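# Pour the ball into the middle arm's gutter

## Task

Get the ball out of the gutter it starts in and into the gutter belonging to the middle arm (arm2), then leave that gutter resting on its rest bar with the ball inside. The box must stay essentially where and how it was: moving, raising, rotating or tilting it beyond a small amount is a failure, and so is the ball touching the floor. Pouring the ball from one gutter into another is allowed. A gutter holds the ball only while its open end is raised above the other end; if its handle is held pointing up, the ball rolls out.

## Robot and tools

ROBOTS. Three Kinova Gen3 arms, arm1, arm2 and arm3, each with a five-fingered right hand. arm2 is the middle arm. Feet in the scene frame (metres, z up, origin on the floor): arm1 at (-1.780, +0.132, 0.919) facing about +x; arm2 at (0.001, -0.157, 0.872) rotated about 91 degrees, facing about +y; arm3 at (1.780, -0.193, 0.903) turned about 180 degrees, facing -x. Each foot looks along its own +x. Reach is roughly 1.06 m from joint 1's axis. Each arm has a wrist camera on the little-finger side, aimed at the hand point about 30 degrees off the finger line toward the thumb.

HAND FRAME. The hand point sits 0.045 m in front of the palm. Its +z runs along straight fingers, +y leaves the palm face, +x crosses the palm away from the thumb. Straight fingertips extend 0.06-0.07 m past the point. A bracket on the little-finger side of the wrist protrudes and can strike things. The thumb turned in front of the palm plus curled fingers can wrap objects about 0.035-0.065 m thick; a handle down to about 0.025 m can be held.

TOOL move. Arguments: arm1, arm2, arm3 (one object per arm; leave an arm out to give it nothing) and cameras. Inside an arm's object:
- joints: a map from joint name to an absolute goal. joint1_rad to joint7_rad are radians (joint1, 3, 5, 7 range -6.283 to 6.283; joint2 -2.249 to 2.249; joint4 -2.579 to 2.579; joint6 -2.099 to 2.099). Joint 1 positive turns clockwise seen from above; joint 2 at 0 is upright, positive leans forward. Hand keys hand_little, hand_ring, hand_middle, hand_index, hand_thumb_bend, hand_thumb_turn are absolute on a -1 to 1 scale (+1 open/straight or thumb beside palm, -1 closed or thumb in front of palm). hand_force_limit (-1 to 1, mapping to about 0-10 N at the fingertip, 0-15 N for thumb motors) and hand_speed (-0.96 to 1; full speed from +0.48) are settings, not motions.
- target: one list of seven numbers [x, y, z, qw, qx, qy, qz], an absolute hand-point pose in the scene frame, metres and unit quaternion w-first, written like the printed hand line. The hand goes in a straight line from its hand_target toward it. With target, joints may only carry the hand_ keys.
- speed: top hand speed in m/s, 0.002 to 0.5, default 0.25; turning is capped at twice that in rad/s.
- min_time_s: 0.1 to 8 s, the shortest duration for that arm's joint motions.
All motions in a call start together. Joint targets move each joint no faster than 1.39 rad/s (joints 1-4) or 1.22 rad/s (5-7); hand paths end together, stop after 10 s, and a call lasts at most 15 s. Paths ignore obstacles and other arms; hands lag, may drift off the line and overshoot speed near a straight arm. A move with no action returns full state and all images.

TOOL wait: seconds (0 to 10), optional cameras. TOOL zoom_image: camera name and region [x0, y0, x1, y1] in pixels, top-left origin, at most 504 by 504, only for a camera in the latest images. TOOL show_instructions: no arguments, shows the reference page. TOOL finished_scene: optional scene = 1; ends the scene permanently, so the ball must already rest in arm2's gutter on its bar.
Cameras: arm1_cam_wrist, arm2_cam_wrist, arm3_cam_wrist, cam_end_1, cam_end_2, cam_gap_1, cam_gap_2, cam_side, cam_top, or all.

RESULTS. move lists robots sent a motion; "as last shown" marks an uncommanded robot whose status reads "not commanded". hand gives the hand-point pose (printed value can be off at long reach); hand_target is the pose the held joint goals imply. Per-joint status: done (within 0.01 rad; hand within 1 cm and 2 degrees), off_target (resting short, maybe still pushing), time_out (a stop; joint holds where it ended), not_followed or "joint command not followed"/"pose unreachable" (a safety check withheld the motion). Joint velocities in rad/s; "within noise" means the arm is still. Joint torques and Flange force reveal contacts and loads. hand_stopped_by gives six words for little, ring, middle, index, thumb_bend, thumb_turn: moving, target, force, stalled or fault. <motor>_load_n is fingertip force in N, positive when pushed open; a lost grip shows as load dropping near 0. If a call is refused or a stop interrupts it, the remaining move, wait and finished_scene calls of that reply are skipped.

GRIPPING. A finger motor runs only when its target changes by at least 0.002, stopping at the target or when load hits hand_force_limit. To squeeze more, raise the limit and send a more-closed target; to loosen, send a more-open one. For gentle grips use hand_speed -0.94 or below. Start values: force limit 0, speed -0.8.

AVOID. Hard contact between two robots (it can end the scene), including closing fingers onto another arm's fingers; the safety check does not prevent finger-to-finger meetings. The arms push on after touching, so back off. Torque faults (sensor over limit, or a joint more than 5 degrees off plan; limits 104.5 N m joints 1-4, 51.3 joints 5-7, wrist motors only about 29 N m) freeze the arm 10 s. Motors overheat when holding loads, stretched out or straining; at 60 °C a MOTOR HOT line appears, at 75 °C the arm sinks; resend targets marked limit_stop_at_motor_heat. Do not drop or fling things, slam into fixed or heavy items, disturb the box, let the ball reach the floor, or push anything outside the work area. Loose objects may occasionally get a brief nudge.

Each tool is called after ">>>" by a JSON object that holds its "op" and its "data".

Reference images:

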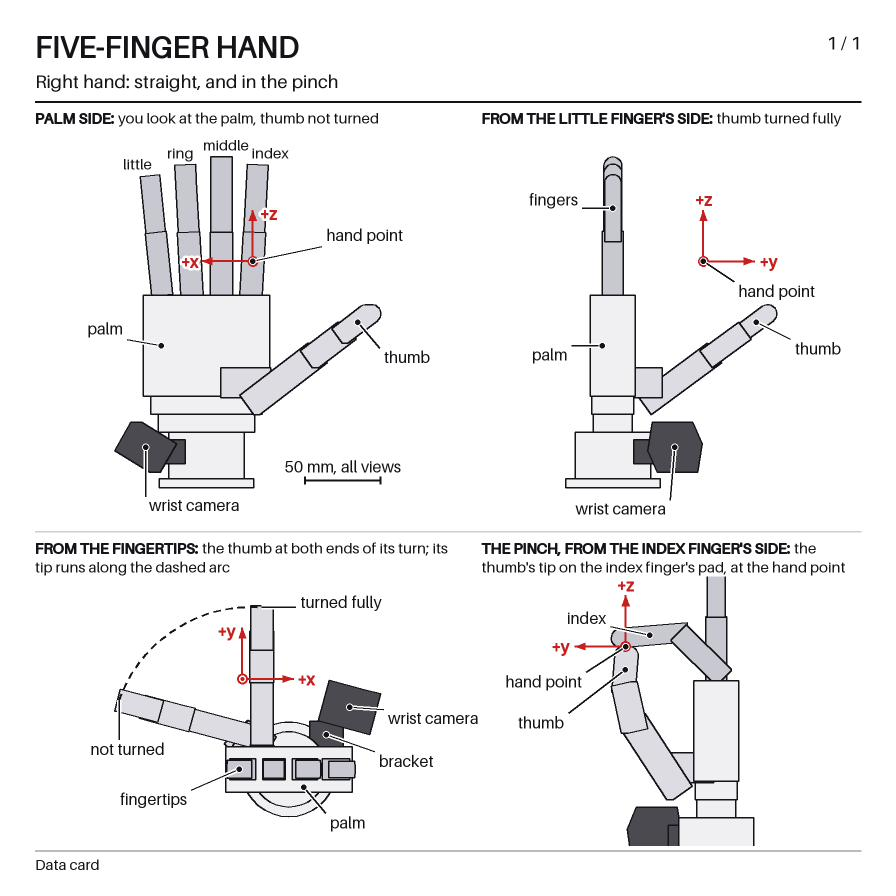

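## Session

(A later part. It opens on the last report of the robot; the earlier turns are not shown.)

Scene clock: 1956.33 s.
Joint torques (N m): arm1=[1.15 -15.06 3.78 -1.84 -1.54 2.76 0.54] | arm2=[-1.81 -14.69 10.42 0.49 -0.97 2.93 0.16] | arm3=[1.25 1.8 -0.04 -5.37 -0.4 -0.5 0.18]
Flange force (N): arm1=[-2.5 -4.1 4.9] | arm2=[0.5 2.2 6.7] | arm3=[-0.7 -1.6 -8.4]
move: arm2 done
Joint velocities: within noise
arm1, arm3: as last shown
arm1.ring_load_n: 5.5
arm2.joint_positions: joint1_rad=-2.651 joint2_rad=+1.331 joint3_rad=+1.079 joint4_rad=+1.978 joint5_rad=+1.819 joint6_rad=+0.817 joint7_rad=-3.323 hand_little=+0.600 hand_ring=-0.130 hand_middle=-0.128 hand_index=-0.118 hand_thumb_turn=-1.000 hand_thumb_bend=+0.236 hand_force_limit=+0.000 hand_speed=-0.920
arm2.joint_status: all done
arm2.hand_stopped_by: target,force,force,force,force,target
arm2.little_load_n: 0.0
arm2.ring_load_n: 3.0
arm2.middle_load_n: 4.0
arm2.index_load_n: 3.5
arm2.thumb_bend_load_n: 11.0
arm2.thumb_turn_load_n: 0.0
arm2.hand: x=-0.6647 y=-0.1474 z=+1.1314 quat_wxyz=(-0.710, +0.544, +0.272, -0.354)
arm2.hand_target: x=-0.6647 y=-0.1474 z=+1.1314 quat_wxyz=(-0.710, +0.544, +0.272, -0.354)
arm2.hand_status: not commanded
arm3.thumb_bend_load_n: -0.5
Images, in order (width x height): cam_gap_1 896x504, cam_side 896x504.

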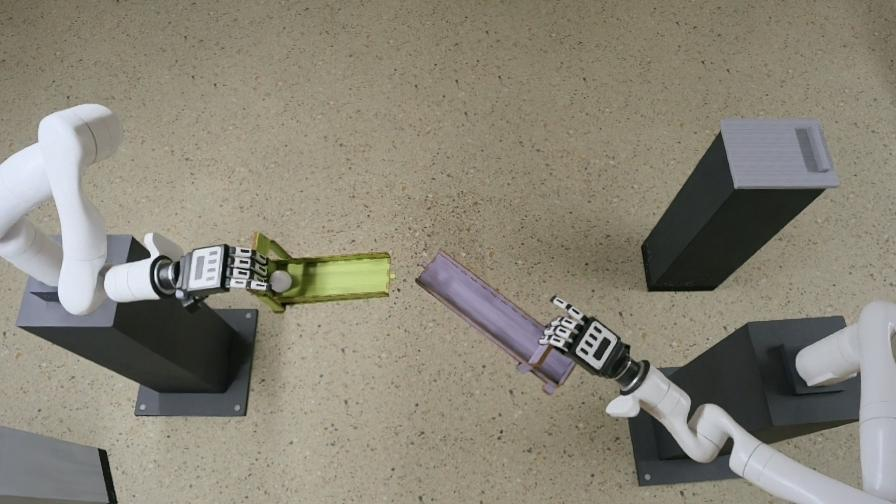

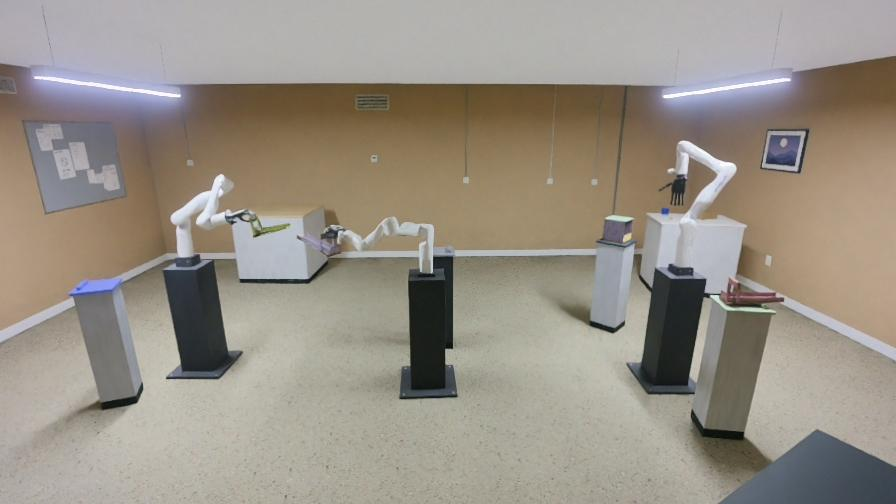

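>>> {"op": "move", "data": {"arm1": {"target": [-1.09, 0.2008, 1.22, 0.354, -0.2716, 0.5447, -0.71], "speed": 0.1}, "arm2": {"target": [-0.6647, -0.1474, 1.1314, 0.67025, -0.59298, -0.29565, 0.33417], "speed": 0.1}, "cameras": ["cam_gap_1", "cam_side", "arm1_cam_wrist"]}}

>>> {"op": "zoom_image", "data": {"camera": "cam_side", "region": [230, 190, 370, 290]}}

>>> {"op": "zoom_image", "data": {"camera": "cam_gap_1", "region": [300, 160, 620, 420]}}

Scene clock: 2077.87 s.
Joint torques (N m): arm1=[1.14 -17.77 5.54 -4.57 1.1 3.12 0.56] | arm2=[-1.84 -14.34 10.02 -1.03 -0.77 3.03 0.14] | arm3=[1.22 1.74 -0.05 -5.37 -0.38 -0.49 0.17]
Flange force (N): arm1=[1.9 -1.5 -2.1] | arm2=[2.3 1.7 7.3] | arm3=[-0.8 -1.5 -8.4]
move: arm1 done; arm2 done
Joint velocities: within noise
arm1.joint_positions: joint1_rad=-0.880 joint2_rad=+0.932 joint3_rad=+0.420 joint4_rad=+1.773 joint5_rad=+1.837 joint6_rad=+1.373 joint7_rad=+3.495 hand_little=+0.600 hand_ring=-0.157 hand_middle=-0.134 hand_index=-0.125 hand_thumb_turn=-1.000 hand_thumb_bend=+0.273 hand_force_limit=+0.000 hand_speed=-0.920
arm1.joint_status: not commanded
arm1.hand_stopped_by: target,force,force,force,force,target
arm1.little_load_n: 0.0
arm1.ring_load_n: 6.0
arm1.middle_load_n: 4.0
arm1.index_load_n: 6.5
arm1.thumb_bend_load_n: 12.5
arm1.thumb_turn_load_n: 3.5
arm1.hand: x=-1.0900 y=+0.2008 z=+1.2200 quat_wxyz=(+0.354, -0.272, +0.545, -0.710)
arm1.hand_target: x=-1.0900 y=+0.2008 z=+1.2200 quat_wxyz=(+0.354, -0.272, +0.545, -0.710)
arm1.hand_status: done (0.000 m and 0.0 deg from the pose sent, 0.229 m and 37.0 deg at the start)
arm2.joint_positions: joint1_rad=-2.654 joint2_rad=+1.197 joint3_rad=+1.093 joint4_rad=+1.989 joint5_rad=+1.895 joint6_rad=+0.697 joint7_rad=-3.254 hand_little=+0.600 hand_ring=-0.130 hand_middle=-0.128 hand_index=-0.118 hand_thumb_turn=-1.000 hand_thumb_bend=+0.236 hand_force_limit=+0.000 hand_speed=-0.920
arm2.joint_status: not commanded
arm2.hand_stopped_by: target,force,force,force,force,target
arm2.little_load_n: 0.0
arm2.ring_load_n: 2.5
arm2.middle_load_n: 4.0
arm2.index_load_n: 3.5
arm2.thumb_bend_load_n: 11.0
arm2.thumb_turn_load_n: 0.0
arm2.hand: x=-0.6647 y=-0.1474 z=+1.1314 quat_wxyz=(-0.670, +0.593, +0.296, -0.334)
arm2.hand_target: x=-0.6647 y=-0.1474 z=+1.1314 quat_wxyz=(-0.670, +0.593, +0.296, -0.334)
arm2.hand_status: done (0.000 m and 0.0 deg from the pose sent, 0.000 m and 8.0 deg at the start)
arm3: as last shown
arm3.thumb_bend_load_n: 0.0
pictures: arm1_cam_wrist, cam_gap_1, cam_side
Images, in order (width x height): arm1_cam_wrist 672x504, cam_gap_1 896x504, cam_side 896x504.

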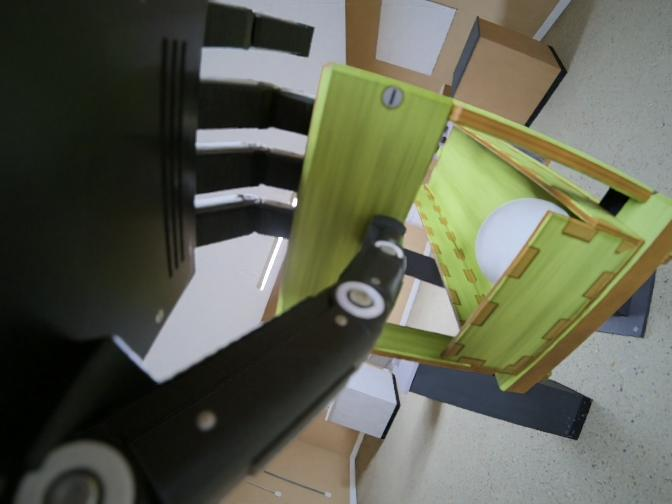

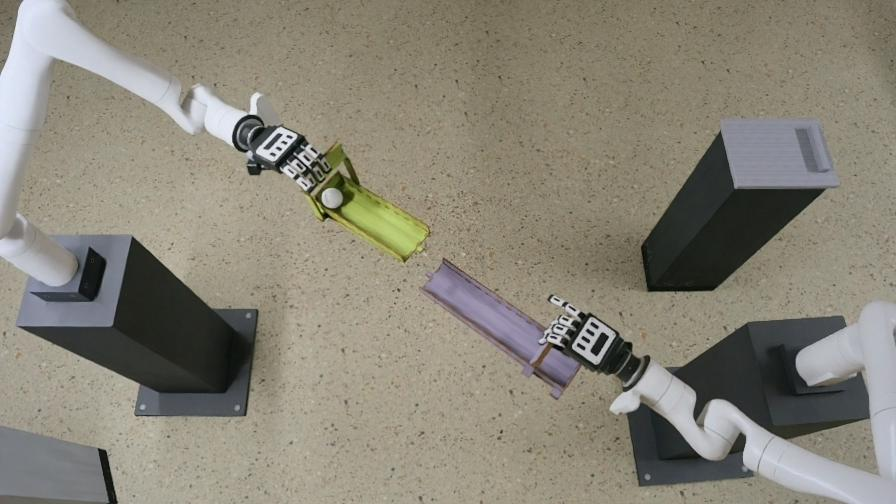

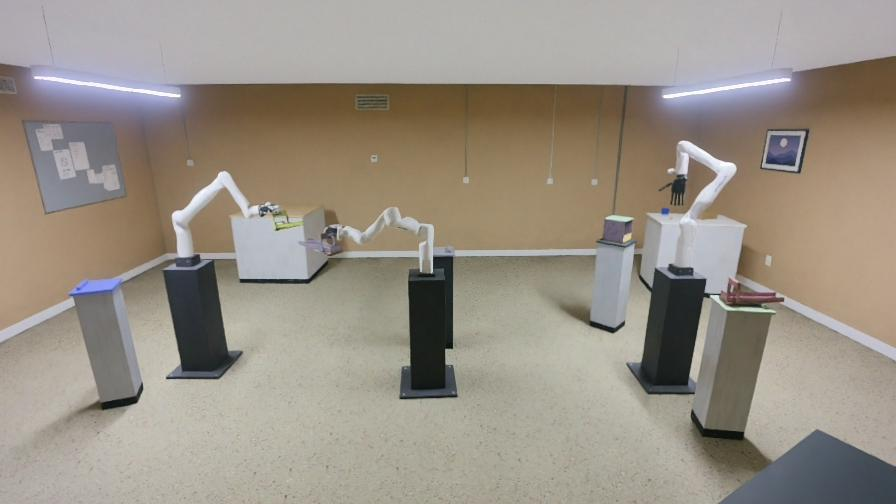

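Scaled by 3.600 from the camera's image (finer frame: 1280x720).

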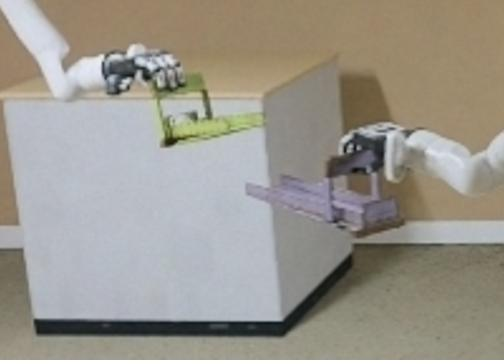

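Scaled by 1.575 from the camera's image (finer frame: 1280x720).

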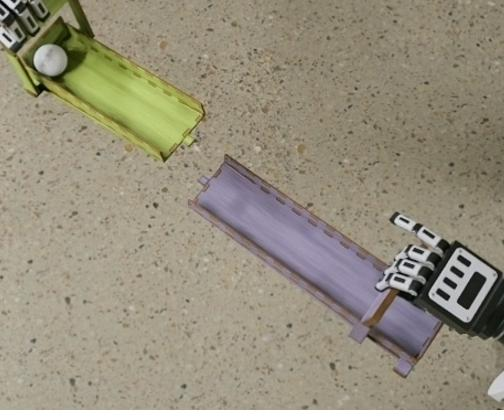

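>>> {"op": "zoom_image", "data": {"camera": "cam_side", "region": [265, 205, 345, 265]}}

Scaled by 6.300 from the camera's image (finer frame: 1280x720).

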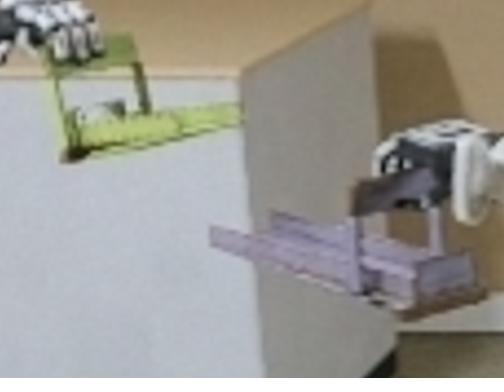

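>>> {"op": "move", "data": {"arm1": {"target": [-0.9943, 0.1286, 1.188, 0.32366, -0.30714, 0.61603, -0.64916], "speed": 0.06}, "cameras": ["cam_gap_1", "cam_side", "arm1_cam_wrist"]}}

>>> {"op": "zoom_image", "data": {"camera": "cam_side", "region": [265, 205, 345, 265]}}

>>> {"op": "zoom_image", "data": {"camera": "cam_gap_1", "region": [300, 160, 620, 420]}}

Scene clock: 2118.93 s.
Joint torques (N m): arm1=[1.14 -20.18 5.45 -6.69 1.31 2.99 0.54] | arm2=[-1.78 -14.31 10.04 -0.96 -0.76 3.03 0.14] | arm3=[1.25 1.79 -0.07 -5.33 -0.4 -0.47 0.15]
Flange force (N): arm1=[2.0 -0.6 -2.8] | arm2=[2.1 1.6 7.3] | arm3=[-0.9 -1.6 -8.4]
move: arm1 done
Joint velocities: within noise
arm1.joint_positions: joint1_rad=-0.631 joint2_rad=+0.932 joint3_rad=+0.409 joint4_rad=+1.544 joint5_rad=+1.897 joint6_rad=+1.023 joint7_rad=+3.642 hand_little=+0.600 hand_ring=-0.157 hand_middle=-0.134 hand_index=-0.125 hand_thumb_turn=-1.000 hand_thumb_bend=+0.273 hand_force_limit=+0.000 hand_speed=-0.920
arm1.joint_status: not commanded
arm1.hand_stopped_by: target,force,force,force,force,target
arm1.little_load_n: 0.0
arm1.ring_load_n: 5.5
arm1.middle_load_n: 4.0
arm1.index_load_n: 6.0
arm1.thumb_bend_load_n: 12.5
arm1.thumb_turn_load_n: 3.0
arm1.hand: x=-0.9943 y=+0.1286 z=+1.1880 quat_wxyz=(+0.324, -0.307, +0.616, -0.649)
arm1.hand_target: x=-0.9943 y=+0.1286 z=+1.1880 quat_wxyz=(+0.324, -0.307, +0.616, -0.649)
arm1.hand_status: done (0.000 m and 0.0 deg from the pose sent, 0.124 m and 12.0 deg at the start)
arm2, arm3: as last shown
pictures: arm1_cam_wrist, cam_gap_1, cam_side
Images, in order (width x height): arm1_cam_wrist 672x504, cam_gap_1 896x504, cam_side 896x504.

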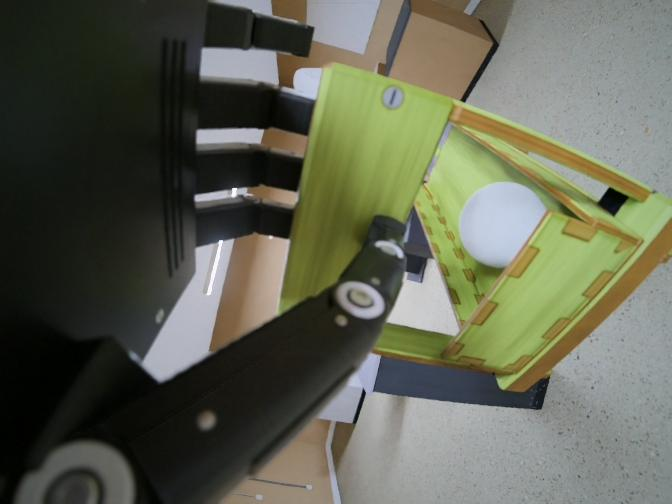

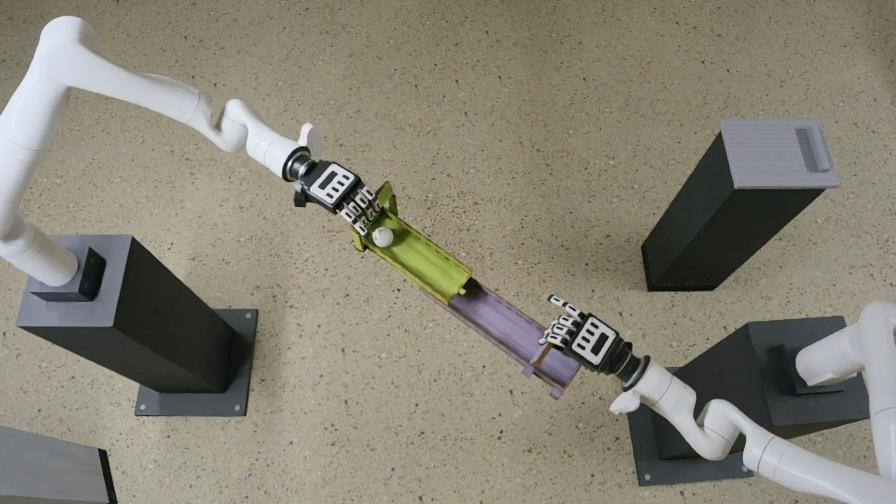

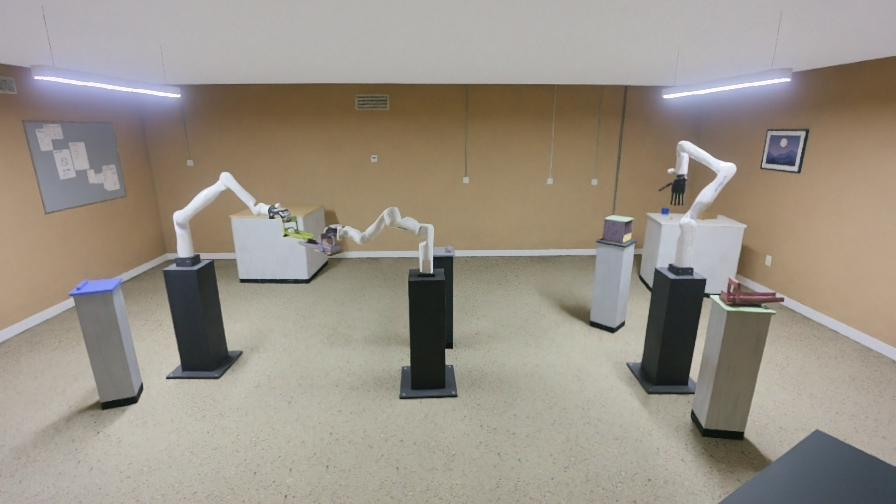

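Scaled by 6.300 from the camera's image (finer frame: 1280x720).

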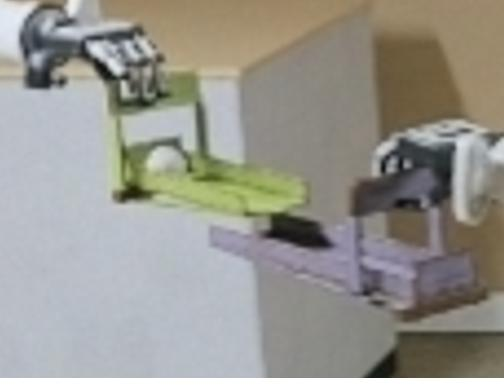

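Scaled by 1.575 from the camera's image (finer frame: 1280x720).

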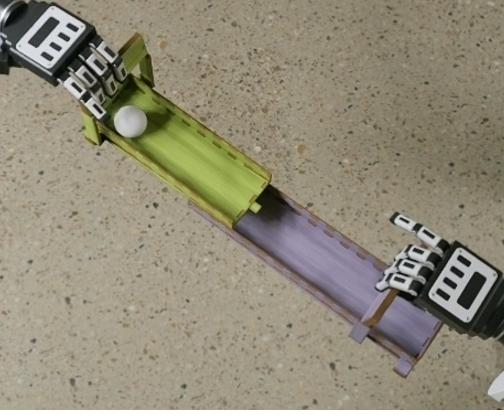

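>>> {"op": "move", "data": {"arm1": {"target": [-0.9842, 0.121, 1.204, 0.29857, -0.33159, 0.66506, -0.59883], "speed": 0.06}, "cameras": ["cam_gap_1", "cam_side"]}}

>>> {"op": "zoom_image", "data": {"camera": "cam_gap_1", "region": [300, 160, 620, 420]}}

>>> {"op": "zoom_image", "data": {"camera": "cam_side", "region": [265, 205, 345, 265]}}

Scene clock: 2150.93 s.
Joint torques (N m): arm1=[1.17 -20 4.54 -7.74 1.52 2.35 0.58] | arm2=[-1.85 -14.46 10.27 -1.06 -0.79 3.15 0.15] | arm3=[1.21 1.82 -0.04 -5.36 -0.4 -0.5 0.15]
Flange force (N): arm1=[2.6 0.4 -3.3] | arm2=[2.4 2.2 7.4] | arm3=[-0.7 -1.6 -8.4]
move: arm1 done
Joint velocities: within noise
arm1.joint_positions: joint1_rad=-0.567 joint2_rad=+0.834 joint3_rad=+0.371 joint4_rad=+1.456 joint5_rad=+1.752 joint6_rad=+0.846 joint7_rad=+3.900 hand_little=+0.600 hand_ring=-0.157 hand_middle=-0.134 hand_index=-0.124 hand_thumb_turn=-1.000 hand_thumb_bend=+0.273 hand_force_limit=+0.000 hand_speed=-0.920
arm1.joint_status: not commanded
arm1.hand_stopped_by: target,force,force,force,force,target
arm1.little_load_n: 0.0
arm1.ring_load_n: 5.0
arm1.middle_load_n: 3.5
arm1.index_load_n: 5.0
arm1.thumb_bend_load_n: 13.5
arm1.thumb_turn_load_n: 3.5
arm1.hand: x=-0.9842 y=+0.1210 z=+1.2040 quat_wxyz=(+0.299, -0.332, +0.665, -0.599)
arm1.hand_target: x=-0.9842 y=+0.1210 z=+1.2040 quat_wxyz=(+0.299, -0.332, +0.665, -0.599)
arm1.hand_status: done (0.000 m and 0.0 deg from the pose sent, 0.020 m and 9.0 deg at the start)
arm2, arm3: as last shown
arm2.joint_positions: joint1_rad=-2.654 joint2_rad=+1.197 joint3_rad=+1.093 joint4_rad=+1.989 joint5_rad=+1.895 joint6_rad=+0.697 joint7_rad=-3.254 hand_little=+0.600 hand_ring=-0.131 hand_middle=-0.128 hand_index=-0.118 hand_thumb_turn=-1.000 hand_thumb_bend=+0.236 hand_force_limit=+0.000 hand_speed=-0.920
arm2.ring_load_n: 2.0
arm2.middle_load_n: 3.5
arm2.index_load_n: 3.0
arm2.thumb_bend_load_n: 10.5
arm2.thumb_turn_load_n: 0.5
Images, in order (width x height): cam_gap_1 896x504, cam_side 896x504.

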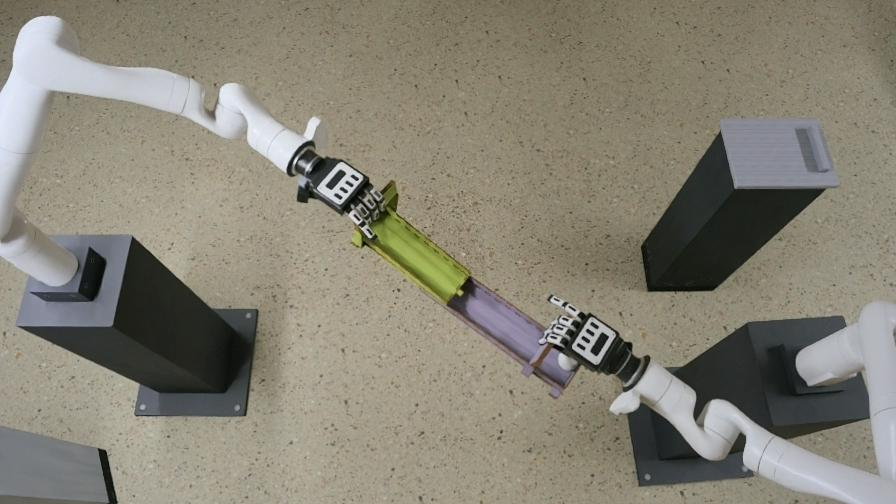

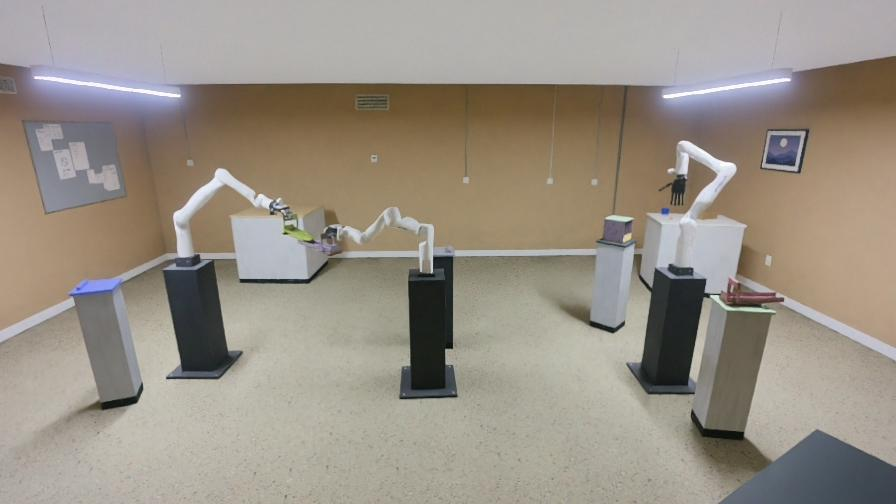

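Scaled by 1.575 from the camera's image (finer frame: 1280x720).

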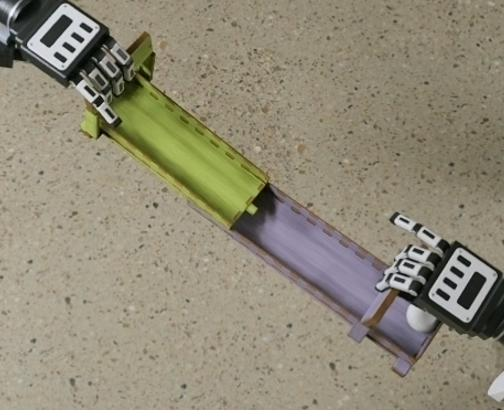

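Scaled by 6.300 from the camera's image (finer frame: 1280x720).

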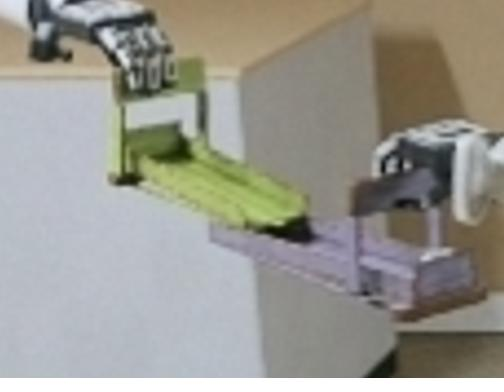

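>>> {"op": "move", "data": {"arm1": {"target": [-1.1, 0.205, 1.29, 0.29857, -0.33159, 0.66506, -0.59883], "speed": 0.12}, "cameras": []}}

>>> {"op": "move", "data": {"arm2": {"target": [-0.65, -0.157, 1.14, 0.71, -0.5447, -0.2715, 0.354], "speed": 0.06}, "cameras": ["cam_gap_1", "cam_side", "arm2_cam_wrist"]}}

>>> {"op": "zoom_image", "data": {"camera": "cam_side", "region": [265, 205, 345, 265]}}

Scene clock: 2183.80 s.
Joint torques (N m): arm1=[1.15 -15.68 3.17 -7.71 2.12 1.99 0.55] | arm2=[-1.8 -14.46 10.26 -1 -0.81 3.14 0.14] | arm3=[1.19 1.82 -0.04 -5.35 -0.41 -0.5 0.14]
Flange force (N): arm1=[2.5 0.6 -2.6] | arm2=[2.2 2.2 7.4] | arm3=[-0.7 -1.6 -8.4]
move: arm1 done
Joint velocities: within noise
arm1.joint_positions: joint1_rad=-0.826 joint2_rad=+0.558 joint3_rad=+0.335 joint4_rad=+1.653 joint5_rad=+1.593 joint6_rad=+1.068 joint7_rad=+4.075 hand_little=+0.600 hand_ring=-0.157 hand_middle=-0.134 hand_index=-0.124 hand_thumb_turn=-1.000 hand_thumb_bend=+0.273 hand_force_limit=+0.000 hand_speed=-0.920
arm1.joint_status: not commanded
arm1.hand_stopped_by: target,force,force,force,force,target
arm1.little_load_n: 0.0
arm1.ring_load_n: 5.0
arm1.middle_load_n: 4.0
arm1.index_load_n: 5.5
arm1.thumb_bend_load_n: 13.0
arm1.thumb_turn_load_n: 3.0
arm1.hand: x=-1.1000 y=+0.2050 z=+1.2900 quat_wxyz=(+0.299, -0.332, +0.665, -0.599)
arm1.hand_target: x=-1.1000 y=+0.2050 z=+1.2900 quat_wxyz=(+0.299, -0.332, +0.665, -0.599)
arm1.hand_status: done (0.000 m and 0.0 deg from the pose sent, 0.167 m and 0.0 deg at the start)
arm2, arm3: as last shown
arm2.middle_load_n: 4.0
arm2.thumb_turn_load_n: 0.0

Scene clock: 2185.47 s.
Joint torques (N m): arm1=[1.15 -15.69 3.18 -7.75 2.15 1.96 0.55] | arm2=[-1.81 -14.36 10.46 0.39 -0.95 3.09 0.17] | arm3=[1.27 1.75 -0.07 -5.32 -0.38 -0.51 0.15]
Flange force (N): arm1=[2.5 0.7 -2.7] | arm2=[0.6 2.7 6.7] | arm3=[-0.9 -1.6 -8.6]
move: arm2 done
Joint velocities: within noise
arm1: as last shown
arm1.ring_load_n: 4.5
arm2.joint_positions: joint1_rad=-2.698 joint2_rad=+1.309 joint3_rad=+1.088 joint4_rad=+2.013 joint5_rad=+1.801 joint6_rad=+0.814 joint7_rad=-3.303 hand_little=+0.600 hand_ring=-0.131 hand_middle=-0.128 hand_index=-0.118 hand_thumb_turn=-1.000 hand_thumb_bend=+0.236 hand_force_limit=+0.000 hand_speed=-0.920
arm2.joint_status: not commanded
arm2.hand_stopped_by: target,force,force,force,force,target
arm2.little_load_n: 0.0
arm2.ring_load_n: 2.5
arm2.middle_load_n: 4.0
arm2.index_load_n: 3.0
arm2.thumb_bend_load_n: 10.5
arm2.thumb_turn_load_n: 0.0
arm2.hand: x=-0.6500 y=-0.1570 z=+1.1400 quat_wxyz=(-0.710, +0.545, +0.272, -0.354)
arm2.hand_target: x=-0.6500 y=-0.1570 z=+1.1400 quat_wxyz=(-0.710, +0.545, +0.272, -0.354)
arm2.hand_status: done (0.000 m and 0.0 deg from the pose sent, 0.020 m and 8.0 deg at the start)
arm3.joint_positions: joint1_rad=+0.220 joint2_rad=-0.459 joint3_rad=-0.095 joint4_rad=+1.566 joint5_rad=-0.007 joint6_rad=+2.054 joint7_rad=-2.193 hand_little=+1.000 hand_ring=+1.000 hand_middle=+1.000 hand_index=+1.000 hand_thumb_turn=+1.000 hand_thumb_bend=+1.000 hand_force_limit=+0.000 hand_speed=-0.800
arm3.joint_status: not commanded
arm3.hand_stopped_by: target,target,target,target,target,target
arm3.little_load_n: 0.5
arm3.ring_load_n: 0.0
arm3.middle_load_n: 0.0
arm3.index_load_n: 0.0
arm3.thumb_bend_load_n: -0.5
arm3.thumb_turn_load_n: 0.0
arm3.hand: x=+1.6375 y=-0.1786 z=+1.3831 quat_wxyz=(-0.014, +0.920, -0.391, +0.002)
arm3.hand_target: x=+1.6375 y=-0.1786 z=+1.3831 quat_wxyz=(-0.014, +0.920, -0.391, +0.002)
arm3.hand_status: not commanded
pictures: arm2_cam_wrist, cam_gap_1, cam_side
Images, in order (width x height): arm2_cam_wrist 672x504, cam_gap_1 896x504, cam_side 896x504.

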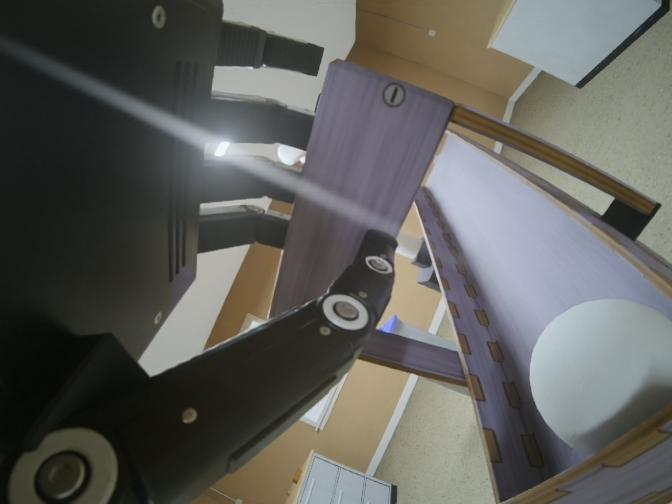

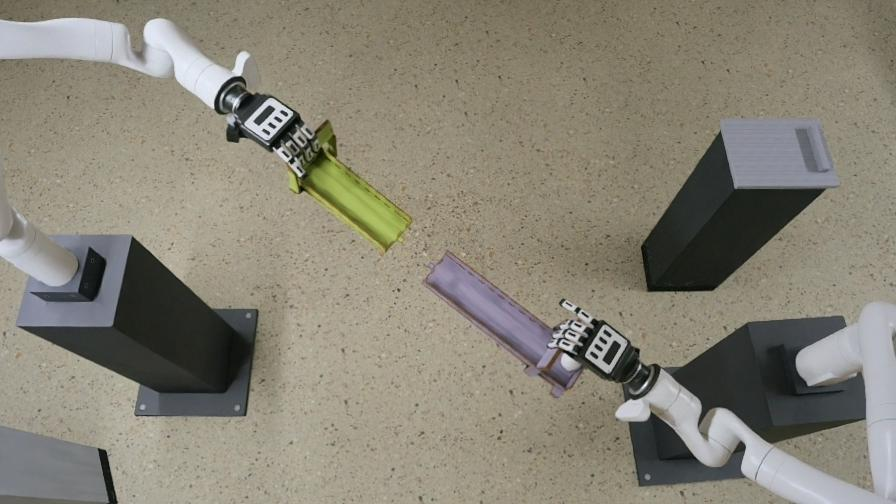

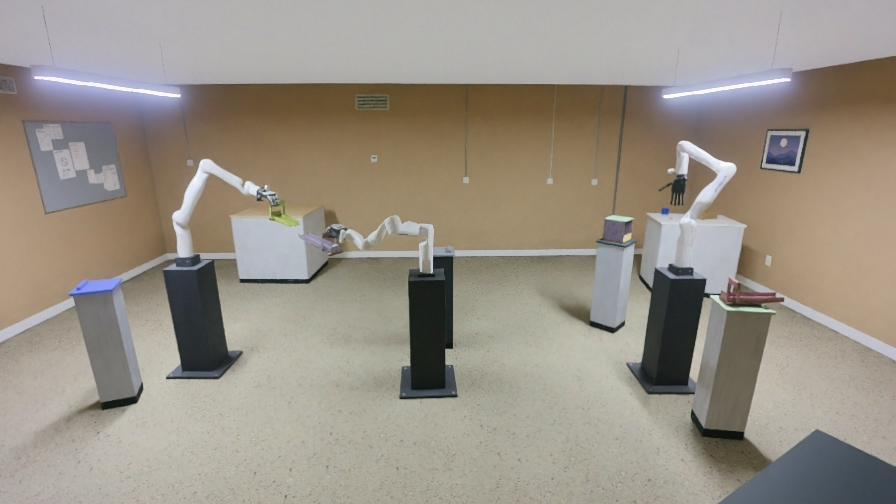

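Scaled by 6.300 from the camera's image (finer frame: 1280x720).

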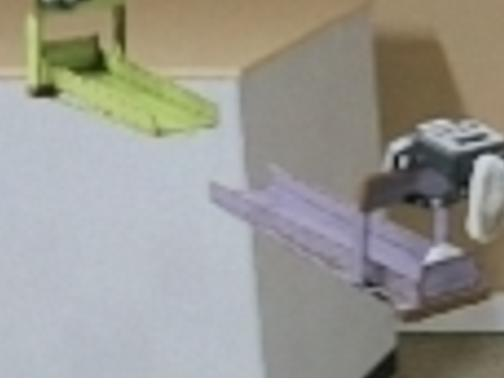

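>>> {"op": "move", "data": {"arm2": {"target": [-0.6121, -0.1436, 1.14, 0.793, -0.609, -0.01, 0.013], "speed": 0.09}, "cameras": ["cam_gap_1", "cam_side", "arm2_cam_wrist"]}}

Scene clock: 2196.23 s.
Joint torques (N m): arm1=[1.15 -15.68 3.19 -7.73 2.14 1.96 0.53] | arm2=[-1.77 -21.15 8.74 -1.94 2.53 1.22 0.15] | arm3=[1.21 1.83 0 -5.38 -0.4 -0.45 0.16]
Flange force (N): arm1=[2.4 0.6 -2.7] | arm2=[-8.0 0.8 -1.3] | arm3=[-0.6 -1.4 -8.1]
move: arm2 done
Joint velocities: within noise
arm1, arm3: as last shown
arm1.ring_load_n: 5.0
arm1.thumb_turn_load_n: 3.5
arm2.joint_positions: joint1_rad=-2.402 joint2_rad=+1.389 joint3_rad=+0.908 joint4_rad=+0.995 joint5_rad=+0.790 joint6_rad=+1.689 joint7_rad=-1.976 hand_little=+0.600 hand_ring=-0.131 hand_middle=-0.128 hand_index=-0.118 hand_thumb_turn=-1.000 hand_thumb_bend=+0.236 hand_force_limit=+0.000 hand_speed=-0.920
arm2.joint_status: not commanded
arm2.hand_stopped_by: target,force,force,force,force,target
arm2.little_load_n: 0.0
arm2.ring_load_n: 2.5
arm2.middle_load_n: 4.0
arm2.index_load_n: 3.0
arm2.thumb_bend_load_n: 10.0
arm2.thumb_turn_load_n: 0.0
arm2.hand: x=-0.6121 y=-0.1436 z=+1.1400 quat_wxyz=(-0.793, +0.609, +0.010, -0.013)
arm2.hand_target: x=-0.6121 y=-0.1436 z=+1.1400 quat_wxyz=(-0.793, +0.609, +0.010, -0.013)
arm2.hand_status: done (0.000 m and 0.0 deg from the pose sent, 0.040 m and 51.1 deg at the start)
arm3.little_load_n: 0.0
arm3.thumb_bend_load_n: 0.0
pictures: arm2_cam_wrist, cam_gap_1, cam_side
Images, in order (width x height): arm2_cam_wrist 672x504, cam_gap_1 896x504, cam_side 896x504.

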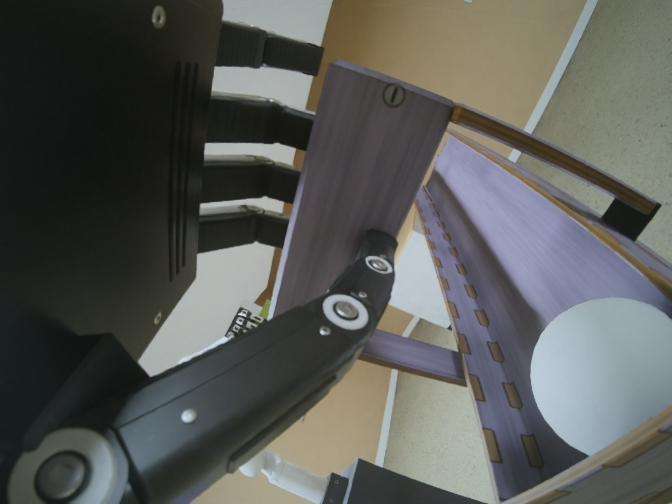

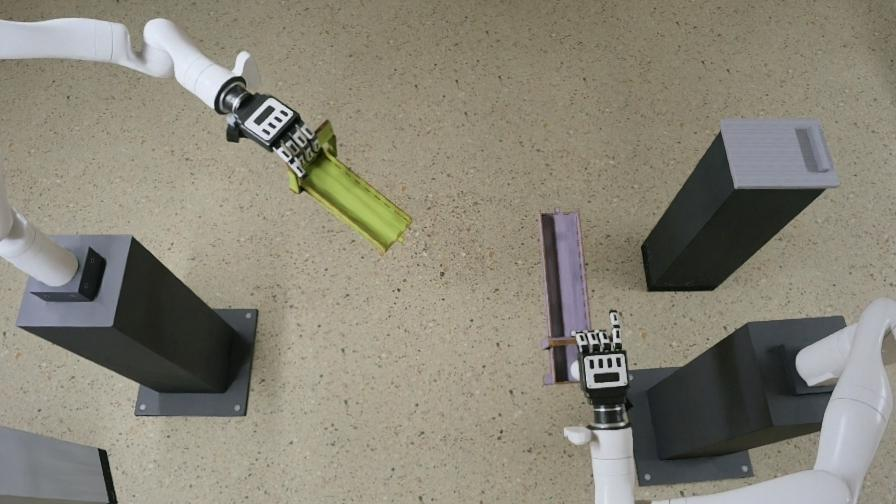

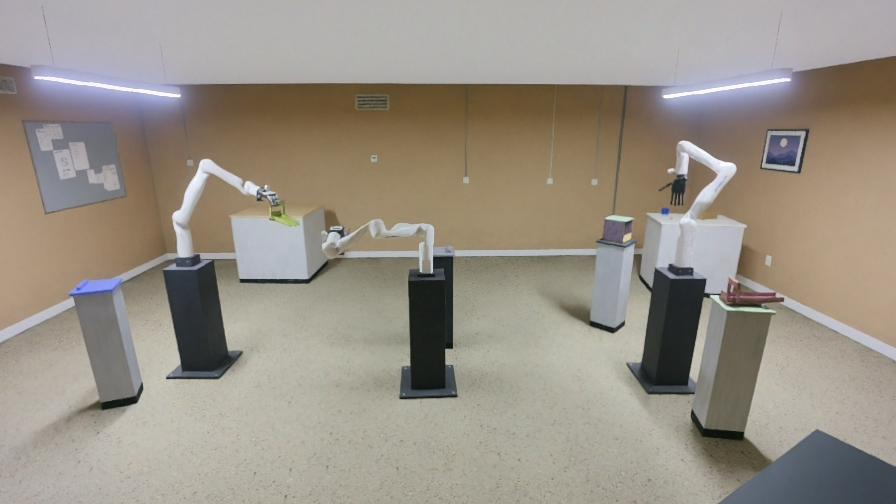

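>>> {"op": "move", "data": {"arm2": {"joints": {"joint1_rad": -0.805}, "min_time_s": 6.5}, "cameras": ["cam_gap_1", "arm2_cam_wrist"]}}

>>> {"op": "move", "data": {"arm2": {"target": [0.0343, 0.4551, 1.05, 0.561, -0.4304, 0.4304, -0.561], "speed": 0.06}, "cameras": ["cam_gap_1", "arm2_cam_wrist", "cam_side"]}}

>>> {"op": "zoom_image", "data": {"camera": "cam_side", "region": [380, 190, 500, 290]}}

>>> {"op": "zoom_image", "data": {"camera": "cam_gap_1", "region": [700, 50, 896, 200]}}

Scene clock: 2216.67 s.
Joint torques (N m): arm1=[1.15 -15.7 3.21 -7.75 2.14 1.98 0.54] | arm2=[-1.85 -21.17 8.7 -1.98 2.55 1.2 0.17] | arm3=[1.25 1.76 -0.09 -5.39 -0.41 -0.51 0.16]
Flange force (N): arm1=[2.5 0.7 -2.6] | arm2=[-8.0 0.9 -1.3] | arm3=[-0.9 -1.7 -8.3]
move: arm2 done
Joint velocities: within noise
arm1, arm3: as last shown
arm1.little_load_n: -0.5
arm2.joint_positions: joint1_rad=-0.805 joint2_rad=+1.389 joint3_rad=+0.908 joint4_rad=+0.995 joint5_rad=+0.790 joint6_rad=+1.689 joint7_rad=-1.976 hand_little=+0.600 hand_ring=-0.131 hand_middle=-0.128 hand_index=-0.118 hand_thumb_turn=-1.000 hand_thumb_bend=+0.236 hand_force_limit=+0.000 hand_speed=-0.920
arm2.joint_status: all done
arm2.hand_stopped_by: target,force,force,force,force,target
arm2.little_load_n: 0.0
arm2.ring_load_n: 2.5
arm2.middle_load_n: 4.0
arm2.index_load_n: 3.0
arm2.thumb_bend_load_n: 10.5
arm2.thumb_turn_load_n: 0.0
arm2.hand: x=+0.0299 y=+0.4553 z=+1.1398 quat_wxyz=(-0.563, +0.432, -0.429, +0.559)
arm2.hand_target: x=+0.0299 y=+0.4553 z=+1.1398 quat_wxyz=(-0.563, +0.432, -0.429, +0.559)
arm2.hand_status: not commanded
pictures: arm2_cam_wrist, cam_gap_1
Images, in order (width x height): arm2_cam_wrist 672x504, cam_gap_1 896x504.

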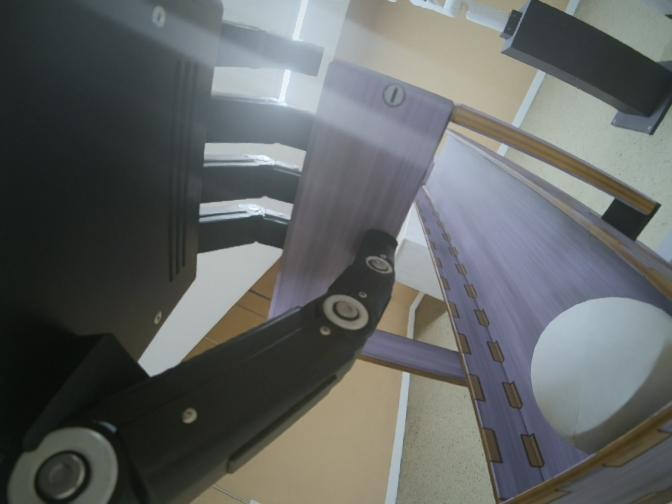

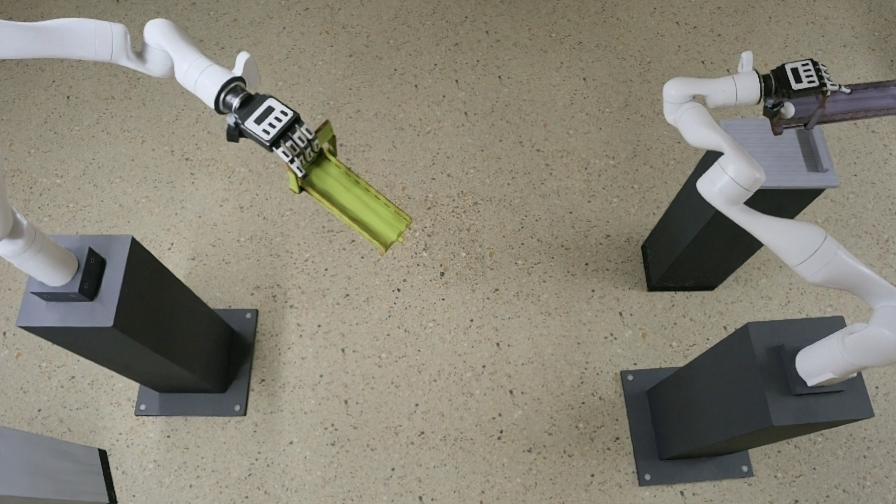

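Scene clock: 2218.67 s.
Joint torques (N m): arm1=[1.15 -15.68 3.19 -7.71 2.15 2 0.57] | arm2=[-1.86 -21.54 8.42 -1.14 2.41 1.48 0.18] | arm3=[1.25 1.79 -0.07 -5.38 -0.4 -0.47 0.13]
Flange force (N): arm1=[2.4 0.7 -2.6] | arm2=[-8.4 1.8 -1.9] | arm3=[-0.9 -1.7 -8.2]
move: arm2 done
Joint velocities: within noise
arm1, arm3: as last shown
arm2.joint_positions: joint1_rad=-0.769 joint2_rad=+1.538 joint3_rad=+0.862 joint4_rad=+0.920 joint5_rad=+0.723 joint6_rad=+1.722 joint7_rad=-2.072 hand_little=+0.600 hand_ring=-0.131 hand_middle=-0.128 hand_index=-0.118 hand_thumb_turn=-1.000 hand_thumb_bend=+0.236 hand_force_limit=+0.000 hand_speed=-0.920
arm2.joint_status: not commanded
arm2.hand_stopped_by: target,force,force,force,force,target
arm2.little_load_n: 0.0
arm2.ring_load_n: 2.5
arm2.middle_load_n: 4.0
arm2.index_load_n: 3.0
arm2.thumb_bend_load_n: 10.0
arm2.thumb_turn_load_n: 0.0
arm2.hand: x=+0.0343 y=+0.4551 z=+1.0500 quat_wxyz=(-0.561, +0.430, -0.430, +0.561)
arm2.hand_target: x=+0.0343 y=+0.4551 z=+1.0500 quat_wxyz=(-0.561, +0.430, -0.430, +0.561)
arm2.hand_status: done (0.000 m and 0.0 deg from the pose sent, 0.090 m and 0.4 deg at the start)
arm3.thumb_turn_load_n: 0.5
pictures: arm2_cam_wrist, cam_gap_1, cam_side
Images, in order (width x height): arm2_cam_wrist 672x504, cam_gap_1 896x504, cam_side 896x504.

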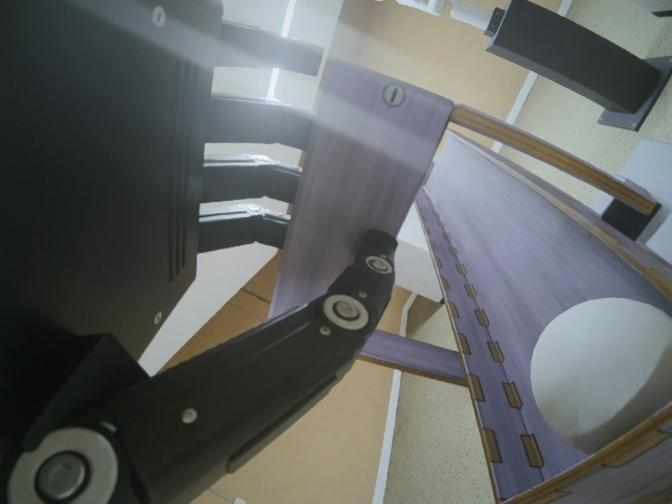

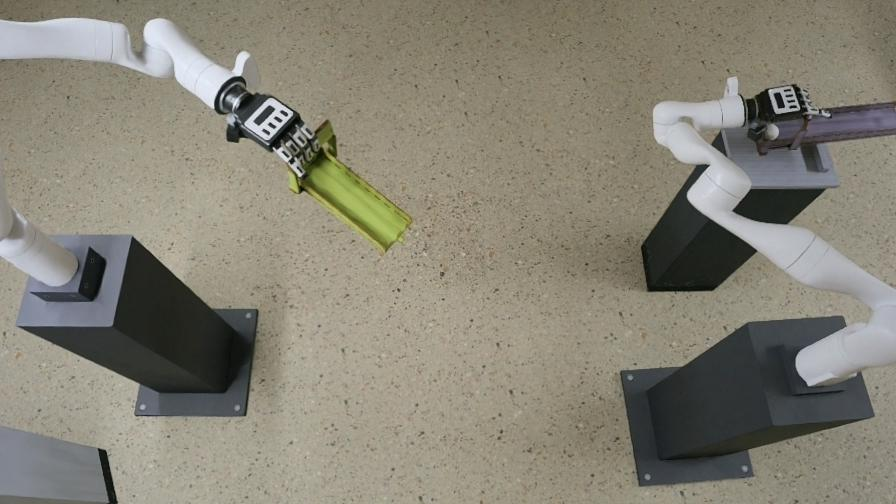

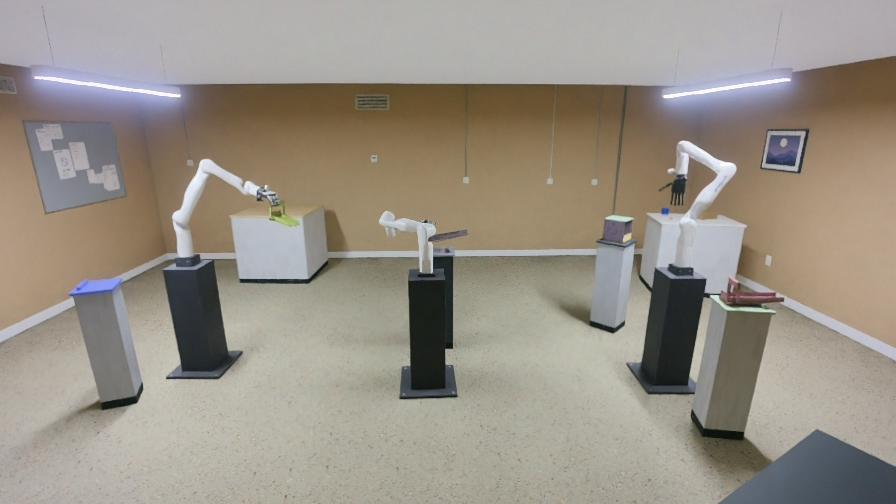

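Scaled by 4.200 from the camera's image (finer frame: 1280x720).

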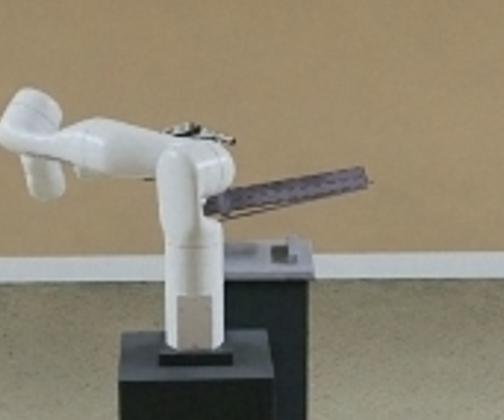

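Scaled by 2.571 from the camera's image (finer frame: 1280x720).

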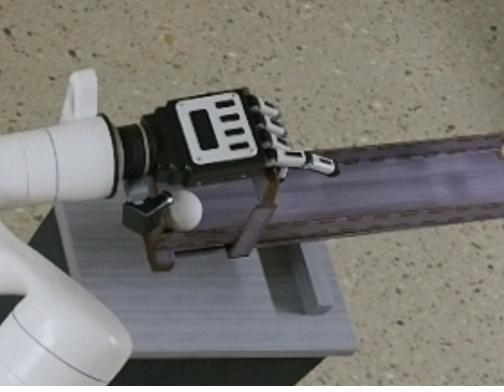

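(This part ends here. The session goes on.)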